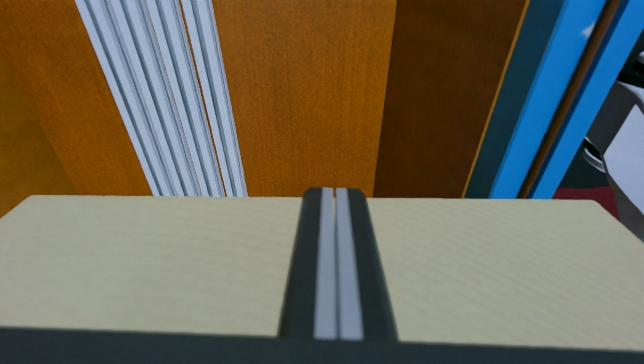

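Request:
{"method": "move", "body": {
  "joints": {"torso_squat_rad":0.5,"torso_shift_rad":0.28},
  "min_time_s": 2.5,
  "cameras": ["left_wrist_camera"]
}}

Request:
{"method": "move", "body": {
  "joints": {"left_shoulder_pitch_rad":-0.302,"left_shoulder_roll_rad":0.126,"left_shoulder_yaw_rad":-0.319,"left_elbow_rad":-2.534,"left_forearm_roll_rad":-0.099,"left_wrist_pitch_rad":1.697,"left_hand_roll_rad":0.353,"right_shoulder_pitch_rad":-0.302,"right_shoulder_roll_rad":-0.128,"right_shoulder_yaw_rad":0.317,"right_elbow_rad":-2.534,"right_forearm_roll_rad":0.097,"right_wrist_pitch_rad":1.697,"right_hand_roll_rad":-0.352},
  "min_time_s": 1.2,
  "cameras": ["left_wrist_camera","right_wrist_camera"]
}}

Scene clock: 615.00 s.
Joint torques (N m): left_arm=[-6.08 -14.97 -19.46 -10.91 11.94 -3.69 -0.01] | right_arm=[-8.67 19.67 17.58 -13.03 -11.01 -4.28 -0.12]
External joint torques (N m): left_arm=[-7.07 -13.09 -18.03 -2.18 11.72 -3.54 -0.01] | right_arm=[-10.15 17.95 16.3 -4.81 -11.02 -4.17 -0.12]
Motor temperatures (°C): left_arm=[31 29 33 37 42 33 37] | right_arm=[34 32 32 32 42 38 34]
Wrist force (N): left_arm=[4.9 53.5 -12.5] | right_arm=[-2.2 -51.8 -9.9]
Wrist torque (N m): left_arm=[-0.47 0.24 0.10] | right_arm=[0.44 0.11 0.21]
Wrist force, peak (N): left_arm=[4.8 55.2 -12.9] | right_arm=[-2.1 -51.9 -9.8]
move: done
base_odometry: x=+0.695 y=-0.292 heading=+0.013
lidar_m: 0.14 0.15 0.20 1.61 2.39 1.71 1.62 1.70 2.29 0.64 0.22 0.15
base_status: not commanded
joint_positions: torso_squat_rad=+0.500 torso_shift_rad=+0.280 torso_pitch_rad=+1.101 torso_yaw_rad=+0.000 left_shoulder_pitch_rad=-0.447 left_shoulder_roll_rad=+0.106 left_shoulder_yaw_rad=-0.236 left_elbow_rad=-2.542 left_forearm_roll_rad=-0.080 left_wrist_pitch_rad=+1.860 left_hand_roll_rad=+0.327 left_gripper_m=+0.000 right_shoulder_pitch_rad=-0.450 right_shoulder_roll_rad=-0.100 right_shoulder_yaw_rad=+0.246 right_elbow_rad=-2.544 right_forearm_roll_rad=+0.073 right_wrist_pitch_rad=+1.858 right_hand_roll_rad=-0.327 right_gripper_m=+0.000 head_pan_rad=+0.000 head_tilt_rad=-0.100
joint_status: all done
wheel_motors_off: 0
on_its_own: left_forearm_roll_rad is held at -0.077, not at your -0.070, since a time_out
motor_effort: left_wheel=-1(2) right_wheel=+2(4)
chest: x=+0.2178 y=+0.0001 z=+1.0110 quat_wxyz=(+0.852, +0.000, +0.523, +0.000) (m; base frame)
left_hand: x=+0.3807 y=+0.1260 z=+0.6342 quat_wxyz=(+0.999, -0.054, +0.002, +0.002) (m; base frame)
right_hand: x=+0.3810 y=-0.1191 z=+0.6361 quat_wxyz=(+0.998, +0.063, +0.001, +0.001) (m; base frame)
pictures: left_wrist_camera
camera_calibration:
left_wrist_camera: T_world_to_cam=[[0.999419, 0.0299316, -0.0163271, -0.374417], [0.0339688, -0.832943, 0.552316, -0.229286], [0.00293214, -0.552549, -0.833475, 0.669563], [0, 0, 0, 1]] pos_world=[0.380025, 0.190192, 0.678589]

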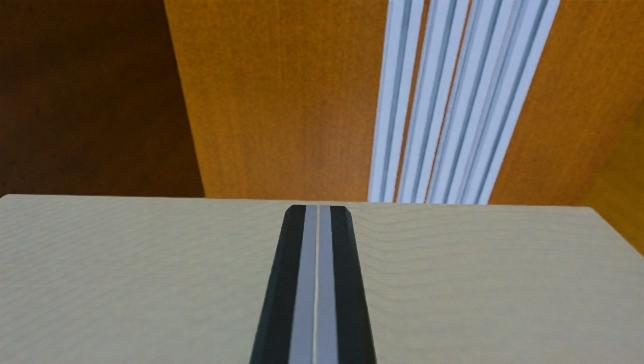

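Scene clock: 618.20 s.
Joint torques (N m): left_arm=[-3.27 -12.97 -19.17 -11.42 11.45 -3.72 -0.04] | right_arm=[-6.12 17.4 18.49 -12.71 -10.86 -4.29 -0.37]
External joint torques (N m): left_arm=[-6.29 -11.42 -17.51 -2.6 11.24 -3.56 -0.03] | right_arm=[-9.65 16.06 17 -4.42 -10.87 -4.16 -0.37]
Motor temperatures (°C): left_arm=[31 29 33 37 43 33 37] | right_arm=[34 32 32 32 43 38 34]
Wrist force (N): left_arm=[4.1 50.9 -13.4] | right_arm=[-1.2 -47.7 -10.1]
Wrist torque (N m): left_arm=[-0.53 0.27 -0.11] | right_arm=[0.30 0.14 -0.02]
Wrist force, peak (N): left_arm=[6.0 84.0 -21.4] | right_arm=[-3.4 -79.0 3.2]
move: time_out
base_odometry: x=+0.695 y=-0.292 heading=+0.013
lidar_m: 0.13 0.14 0.21 1.60 2.39 1.71 1.63 1.69 2.28 0.63 0.21 0.14
base_status: not commanded
joint_positions: torso_squat_rad=+0.500 torso_shift_rad=+0.280 torso_pitch_rad=+1.101 torso_yaw_rad=+0.000 left_shoulder_pitch_rad=-0.297 left_shoulder_roll_rad=+0.135 left_shoulder_yaw_rad=-0.304 left_elbow_rad=-2.531 left_forearm_roll_rad=-0.108 left_wrist_pitch_rad=+1.700 left_hand_roll_rad=+0.353 left_gripper_m=+0.000 right_shoulder_pitch_rad=-0.300 right_shoulder_roll_rad=-0.132 right_shoulder_yaw_rad=+0.313 right_elbow_rad=-2.533 right_forearm_roll_rad=+0.100 right_wrist_pitch_rad=+1.698 right_hand_roll_rad=-0.352 right_gripper_m=+0.000 head_pan_rad=+0.000 head_tilt_rad=-0.100
joint_status: left_shoulder_yaw_rad time_out (moved -0.068 of -0.083); left_forearm_roll_rad time_out (moved -0.029 of -0.019); the others done
wheel_motors_off: 0
on_its_own: left_forearm_roll_rad is held at -0.105, not at your -0.099, since a time_out
motor_effort: left_wheel=-1(3) right_wheel=+1(3)
chest: x=+0.2178 y=+0.0001 z=+1.0110 quat_wxyz=(+0.852, +0.000, +0.523, +0.000) (m; base frame)
left_hand: x=+0.3502 y=+0.1254 z=+0.6189 quat_wxyz=(+0.998, -0.055, +0.002, +0.002) (m; base frame)
right_hand: x=+0.3504 y=-0.1193 z=+0.6205 quat_wxyz=(+0.998, +0.064, +0.001, +0.001) (m; base frame)
pictures: left_wrist_camera, right_wrist_camera
camera_calibration:
left_wrist_camera: T_world_to_cam=[[0.999427, 0.0302537, -0.0151512, -0.345016], [0.0335817, -0.832181, 0.553487, -0.220948], [0.00413652, -0.553679, -0.83272, 0.655833], [0, 0, 0, 1]] pos_world=[0.349526, 0.189691, 0.66319]
right_wrist_camera: T_world_to_cam=[[-0.999245, -0.0268564, -0.0280623, 0.363066], [-0.0384171, 0.789977, 0.611932, -0.244869], [0.00573429, 0.612548, -0.790412, 0.633723], [0, 0, 0, 1]] pos_world=[0.349751, -0.184995, 0.660935]

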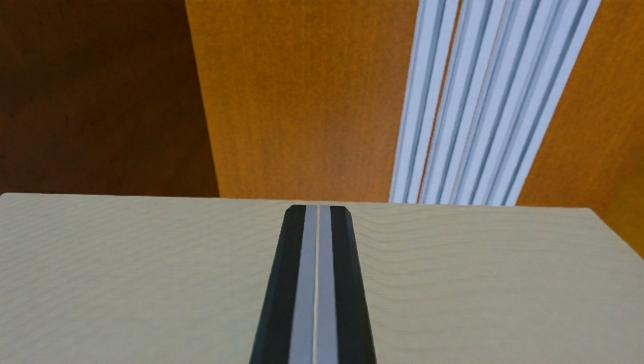

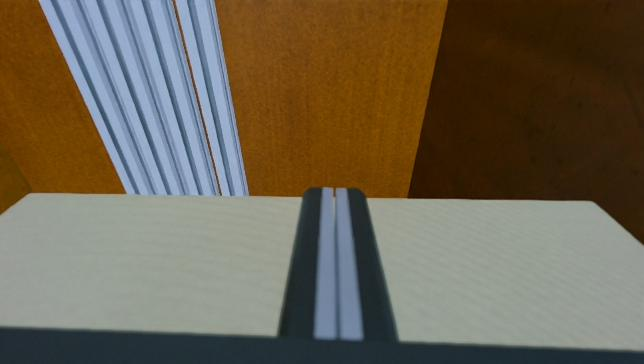

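Request:
{"method": "move", "body": {
  "joints": {"left_shoulder_pitch_rad":-0.262,"left_shoulder_roll_rad":0.154,"left_shoulder_yaw_rad":-0.303,"left_elbow_rad":-2.338,"left_forearm_roll_rad":-0.067,"left_wrist_pitch_rad":1.454,"left_hand_roll_rad":0.370,"right_shoulder_pitch_rad":-0.262,"right_shoulder_roll_rad":-0.155,"right_shoulder_yaw_rad":0.303,"right_elbow_rad":-2.338,"right_forearm_roll_rad":0.067,"right_wrist_pitch_rad":1.454,"right_hand_roll_rad":-0.370},
  "min_time_s": 1.3,
  "cameras": []
}}

Request:
{"method": "move", "body": {
  "joints": {"left_shoulder_pitch_rad":-0.318,"left_shoulder_roll_rad":0.160,"left_shoulder_yaw_rad":-0.269,"left_elbow_rad":-2.123,"left_forearm_roll_rad":-0.037,"left_wrist_pitch_rad":1.293,"left_hand_roll_rad":0.374,"right_shoulder_pitch_rad":-0.318,"right_shoulder_roll_rad":-0.160,"right_shoulder_yaw_rad":0.269,"right_elbow_rad":-2.123,"right_forearm_roll_rad":0.037,"right_wrist_pitch_rad":1.293,"right_hand_roll_rad":-0.374},
  "min_time_s": 1.3,
  "cameras": ["left_wrist_camera","right_wrist_camera"]
}}

Scene clock: 624.40 s.
Joint torques (N m): left_arm=[-7.33 -21.93 -33 -16.73 18.84 -7.04 0.51] | right_arm=[-5.28 20.44 24.02 -13.15 -14.1 -5.94 -0.21]
External joint torques (N m): left_arm=[-11.12 -20.56 -31.22 -8.07 18.58 -6.86 0.51] | right_arm=[-9.62 19.36 22.54 -4.99 -14.11 -5.81 -0.21]
Motor temperatures (°C): left_arm=[31 29 33 37 43 33 37] | right_arm=[34 32 32 32 43 38 34]
Wrist force (N): left_arm=[4.3 70.6 -20.4] | right_arm=[-1.6 -65.4 1.6]
Wrist torque (N m): left_arm=[1.74 0.07 -0.18] | right_arm=[0.79 0.15 -0.17]
Wrist force, peak (N): left_arm=[4.2 78.0 -16.9] | right_arm=[-1.4 -73.7 -1.3]
move: done
base_odometry: x=+0.695 y=-0.292 heading=+0.013
lidar_m: 0.13 0.15 0.20 1.61 2.39 1.71 1.63 1.68 2.30 0.64 0.22 0.15
base_status: not commanded
joint_positions: torso_squat_rad=+0.500 torso_shift_rad=+0.280 torso_pitch_rad=+1.101 torso_yaw_rad=+0.000 left_shoulder_pitch_rad=-0.259 left_shoulder_roll_rad=+0.159 left_shoulder_yaw_rad=-0.295 left_elbow_rad=-2.336 left_forearm_roll_rad=-0.072 left_wrist_pitch_rad=+1.456 left_hand_roll_rad=+0.370 left_gripper_m=+0.000 right_shoulder_pitch_rad=-0.259 right_shoulder_roll_rad=-0.160 right_shoulder_yaw_rad=+0.297 right_elbow_rad=-2.337 right_forearm_roll_rad=+0.071 right_wrist_pitch_rad=+1.455 right_hand_roll_rad=-0.370 right_gripper_m=+0.000 head_pan_rad=+0.000 head_tilt_rad=-0.100
joint_status: all done
wheel_motors_off: 0
motor_effort: left_wheel=-1(2) right_wheel=+1(3)
chest: x=+0.2178 y=+0.0001 z=+1.0110 quat_wxyz=(+0.852, +0.000, +0.523, +0.000) (m; base frame)
left_hand: x=+0.3358 y=+0.1209 z=+0.5660 quat_wxyz=(+0.998, -0.063, +0.001, +0.001) (m; base frame)
right_hand: x=+0.3359 y=-0.1198 z=+0.5665 quat_wxyz=(+0.998, +0.065, +0.001, +0.000) (m; base frame)
pictures: none
No camera images: "cameras" was empty.

Scene clock: 626.00 s.
Joint torques (N m): left_arm=[-8.55 -22.19 -28.45 -16.92 15.91 -6.1 0.63] | right_arm=[-7.23 20.26 20.61 -13.27 -11.79 -4.92 -0.14]
External joint torques (N m): left_arm=[-12.08 -20.74 -26.8 -8.64 15.67 -5.93 0.63] | right_arm=[-11.29 19.11 19.24 -5.49 -11.8 -4.8 -0.15]
Motor temperatures (°C): left_arm=[31 29 33 37 43 33 37] | right_arm=[34 32 32 32 43 38 34]
Wrist force (N): left_arm=[2.7 61.5 -21.0] | right_arm=[-1.1 -56.5 -0.4]
Wrist torque (N m): left_arm=[1.55 -0.01 -0.25] | right_arm=[0.68 0.14 -0.26]
Wrist force, peak (N): left_arm=[4.9 80.5 -21.6] | right_arm=[-2.6 -75.4 3.5]
move: done
base_odometry: x=+0.695 y=-0.292 heading=+0.013
lidar_m: 0.14 0.14 0.19 1.61 2.38 1.70 1.63 1.69 2.27 0.63 0.22 0.15
base_status: not commanded
joint_positions: torso_squat_rad=+0.500 torso_shift_rad=+0.280 torso_pitch_rad=+1.101 torso_yaw_rad=+0.000 left_shoulder_pitch_rad=-0.315 left_shoulder_roll_rad=+0.165 left_shoulder_yaw_rad=-0.262 left_elbow_rad=-2.121 left_forearm_roll_rad=-0.041 left_wrist_pitch_rad=+1.294 left_hand_roll_rad=+0.374 left_gripper_m=+0.000 right_shoulder_pitch_rad=-0.315 right_shoulder_roll_rad=-0.165 right_shoulder_yaw_rad=+0.264 right_elbow_rad=-2.122 right_forearm_roll_rad=+0.040 right_wrist_pitch_rad=+1.294 right_hand_roll_rad=-0.374 right_gripper_m=+0.000 head_pan_rad=+0.000 head_tilt_rad=-0.100
joint_status: all done
wheel_motors_off: 0
motor_effort: left_wheel=-2(2) right_wheel=+1(4)
chest: x=+0.2178 y=+0.0001 z=+1.0111 quat_wxyz=(+0.852, +0.000, +0.523, +0.000) (m; base frame)
left_hand: x=+0.3346 y=+0.1210 z=+0.5155 quat_wxyz=(+0.998, -0.063, +0.002, +0.001) (m; base frame)
right_hand: x=+0.3346 y=-0.1198 z=+0.5159 quat_wxyz=(+0.998, +0.065, +0.002, -0.001) (m; base frame)
pictures: left_wrist_camera, right_wrist_camera
camera_calibration:
left_wrist_camera: T_world_to_cam=[[0.999495, 0.0269067, -0.0169128, -0.32951], [0.0317518, -0.822738, 0.567533, -0.174598], [0.00135559, -0.567783, -0.823177, 0.565123], [0, 0, 0, 1]] pos_world=[0.334121, 0.186085, 0.558713]
right_wrist_camera: T_world_to_cam=[[-0.999382, -0.0244257, -0.0252951, 0.343271], [-0.0348108, 0.788849, 0.613601, -0.183372], [0.00496631, 0.614102, -0.789211, 0.551237], [0, 0, 0, 1]] pos_world=[0.333938, -0.185478, 0.556243]

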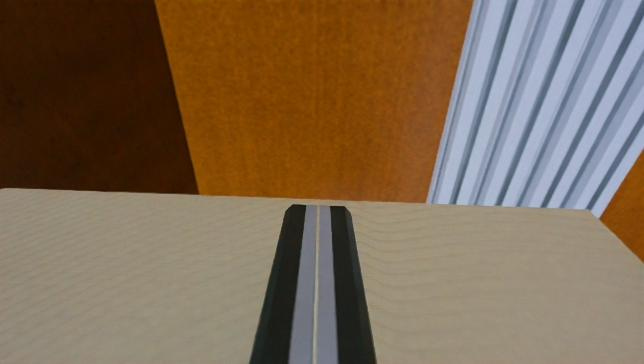

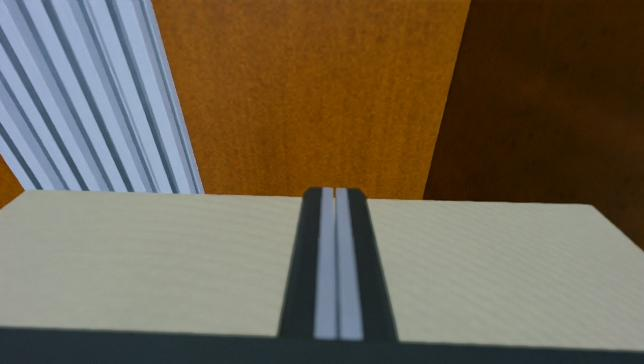

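Request:
{"method": "move", "body": {
  "joints": {"left_shoulder_pitch_rad":-0.398,"left_shoulder_roll_rad":0.160,"left_shoulder_yaw_rad":-0.242,"left_elbow_rad":-1.891,"left_forearm_roll_rad":-0.014,"left_wrist_pitch_rad":1.136,"left_hand_roll_rad":0.375,"right_shoulder_pitch_rad":-0.398,"right_shoulder_roll_rad":-0.160,"right_shoulder_yaw_rad":0.242,"right_elbow_rad":-1.891,"right_forearm_roll_rad":0.014,"right_wrist_pitch_rad":1.136,"right_hand_roll_rad":-0.375},
  "min_time_s": 1.3,
  "cameras": []
}}

Request:
{"method": "move", "body": {
  "joints": {"left_shoulder_pitch_rad":-0.479,"left_shoulder_roll_rad":0.157,"left_shoulder_yaw_rad":-0.223,"left_elbow_rad":-1.682,"left_forearm_roll_rad":0.002,"left_wrist_pitch_rad":1.006,"left_hand_roll_rad":0.376,"right_shoulder_pitch_rad":-0.479,"right_shoulder_roll_rad":-0.157,"right_shoulder_yaw_rad":0.223,"right_elbow_rad":-1.682,"right_forearm_roll_rad":-0.002,"right_wrist_pitch_rad":1.006,"right_hand_roll_rad":-0.376},
  "min_time_s": 1.2,
  "cameras": ["left_wrist_camera","right_wrist_camera"]
}}

Scene clock: 634.13 s.
Joint torques (N m): left_arm=[-9.15 -24.96 -26.94 -17.01 14.44 -6 0.55] | right_arm=[-8.03 23.39 20.01 -13.7 -10.79 -4.8 0.01]
External joint torques (N m): left_arm=[-12.19 -23.35 -25.45 -9.31 14.21 -5.83 0.56] | right_arm=[-11.57 22.1 18.77 -6.47 -10.8 -4.68 0.01]
Motor temperatures (°C): left_arm=[31 29 33 38 43 34 37] | right_arm=[34 32 32 32 43 38 34]
Wrist force (N): left_arm=[2.8 58.8 -19.1] | right_arm=[-0.6 -53.9 -0.7]
Wrist torque (N m): left_arm=[1.48 0.05 -0.23] | right_arm=[0.54 0.15 -0.34]
Wrist force, peak (N): left_arm=[3.7 74.9 -20.7] | right_arm=[-1.5 -69.7 2.9]
move: done
base_odometry: x=+0.695 y=-0.292 heading=+0.013
lidar_m: 0.14 0.14 0.21 1.61 2.39 1.70 1.62 1.70 2.29 0.63 0.21 0.14
base_status: not commanded
joint_positions: torso_squat_rad=+0.500 torso_shift_rad=+0.280 torso_pitch_rad=+1.101 torso_yaw_rad=+0.000 left_shoulder_pitch_rad=-0.395 left_shoulder_roll_rad=+0.166 left_shoulder_yaw_rad=-0.235 left_elbow_rad=-1.889 left_forearm_roll_rad=-0.018 left_wrist_pitch_rad=+1.137 left_hand_roll_rad=+0.375 left_gripper_m=+0.000 right_shoulder_pitch_rad=-0.395 right_shoulder_roll_rad=-0.165 right_shoulder_yaw_rad=+0.237 right_elbow_rad=-1.889 right_forearm_roll_rad=+0.017 right_wrist_pitch_rad=+1.137 right_hand_roll_rad=-0.375 right_gripper_m=+0.000 head_pan_rad=+0.000 head_tilt_rad=-0.100
joint_status: all done
wheel_motors_off: 0
motor_effort: left_wheel=-2(2) right_wheel=+1(3)
chest: x=+0.2178 y=+0.0001 z=+1.0111 quat_wxyz=(+0.852, +0.000, +0.523, +0.000) (m; base frame)
left_hand: x=+0.3348 y=+0.1207 z=+0.4660 quat_wxyz=(+0.998, -0.064, +0.002, +0.000) (m; base frame)
right_hand: x=+0.3347 y=-0.1196 z=+0.4663 quat_wxyz=(+0.998, +0.065, +0.002, +0.000) (m; base frame)
pictures: none
No camera images: "cameras" was empty.

Scene clock: 635.63 s.
Joint torques (N m): left_arm=[-9.66 -27.69 -25.33 -16.64 12.89 -5.79 0.55] | right_arm=[-8.89 26.93 19.06 -13.73 -9.58 -4.5 0]
External joint torques (N m): left_arm=[-12.17 -25.91 -23.98 -9.57 12.68 -5.61 0.55] | right_arm=[-11.88 25.48 17.93 -7.11 -9.59 -4.39 0]
Motor temperatures (°C): left_arm=[31 29 33 38 43 34 37] | right_arm=[34 32 32 32 42 38 34]
Wrist force (N): left_arm=[3.5 57.0 -20.4] | right_arm=[-0.9 -52.1 -2.2]
Wrist torque (N m): left_arm=[1.43 0.14 -0.21] | right_arm=[0.50 0.12 -0.36]
Wrist force, peak (N): left_arm=[3.3 71.4 -20.3] | right_arm=[-0.8 -66.8 2.6]
move: done
base_odometry: x=+0.695 y=-0.292 heading=+0.013
lidar_m: 0.13 0.14 0.19 1.61 2.39 1.71 1.63 1.70 2.28 0.65 0.21 0.15
base_status: not commanded
joint_positions: torso_squat_rad=+0.500 torso_shift_rad=+0.280 torso_pitch_rad=+1.101 torso_yaw_rad=+0.000 left_shoulder_pitch_rad=-0.476 left_shoulder_roll_rad=+0.163 left_shoulder_yaw_rad=-0.217 left_elbow_rad=-1.680 left_forearm_roll_rad=-0.001 left_wrist_pitch_rad=+1.007 left_hand_roll_rad=+0.376 left_gripper_m=+0.000 right_shoulder_pitch_rad=-0.476 right_shoulder_roll_rad=-0.163 right_shoulder_yaw_rad=+0.218 right_elbow_rad=-1.680 right_forearm_roll_rad=+0.000 right_wrist_pitch_rad=+1.007 right_hand_roll_rad=-0.376 right_gripper_m=+0.000 head_pan_rad=+0.000 head_tilt_rad=-0.100
joint_status: all done
wheel_motors_off: 0
motor_effort: left_wheel=-1(2) right_wheel=+2(4)
chest: x=+0.2178 y=+0.0001 z=+1.0111 quat_wxyz=(+0.852, +0.000, +0.523, +0.000) (m; base frame)
left_hand: x=+0.3344 y=+0.1205 z=+0.4259 quat_wxyz=(+0.998, -0.064, +0.003, +0.001) (m; base frame)
right_hand: x=+0.3344 y=-0.1195 z=+0.4262 quat_wxyz=(+0.998, +0.065, +0.003, +0.000) (m; base frame)
pictures: left_wrist_camera, right_wrist_camera
camera_calibration:
left_wrist_camera: T_world_to_cam=[[0.999499, 0.0263995, -0.0174619, -0.330562], [0.0316452, -0.822014, 0.568587, -0.124693], [0.00065649, -0.568855, -0.822437, 0.491087], [0, 0, 0, 1]] pos_world=[0.33402, 0.185585, 0.469015]
right_wrist_camera: T_world_to_cam=[[-0.999382, -0.0250374, -0.0246588, 0.340395], [-0.0349056, 0.788434, 0.614128, -0.128807], [0.00406564, 0.614609, -0.788821, 0.480396], [0, 0, 0, 1]] pos_world=[0.333735, -0.185177, 0.466445]

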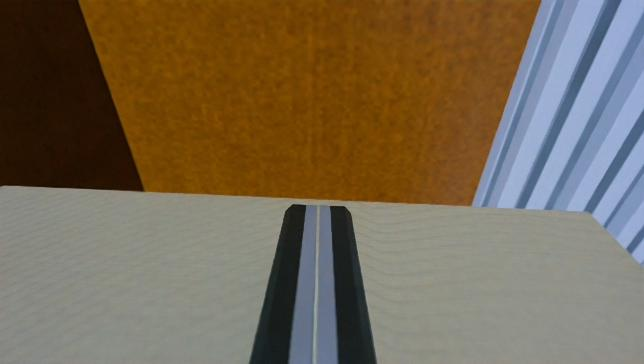

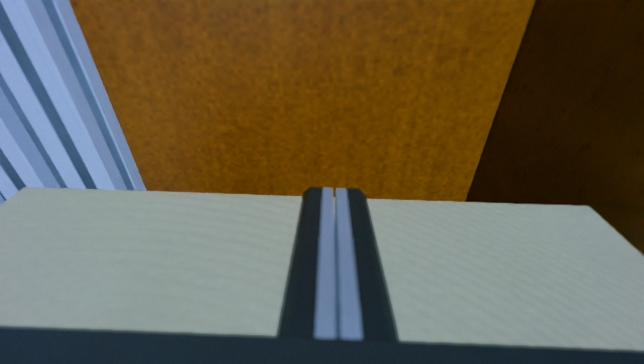

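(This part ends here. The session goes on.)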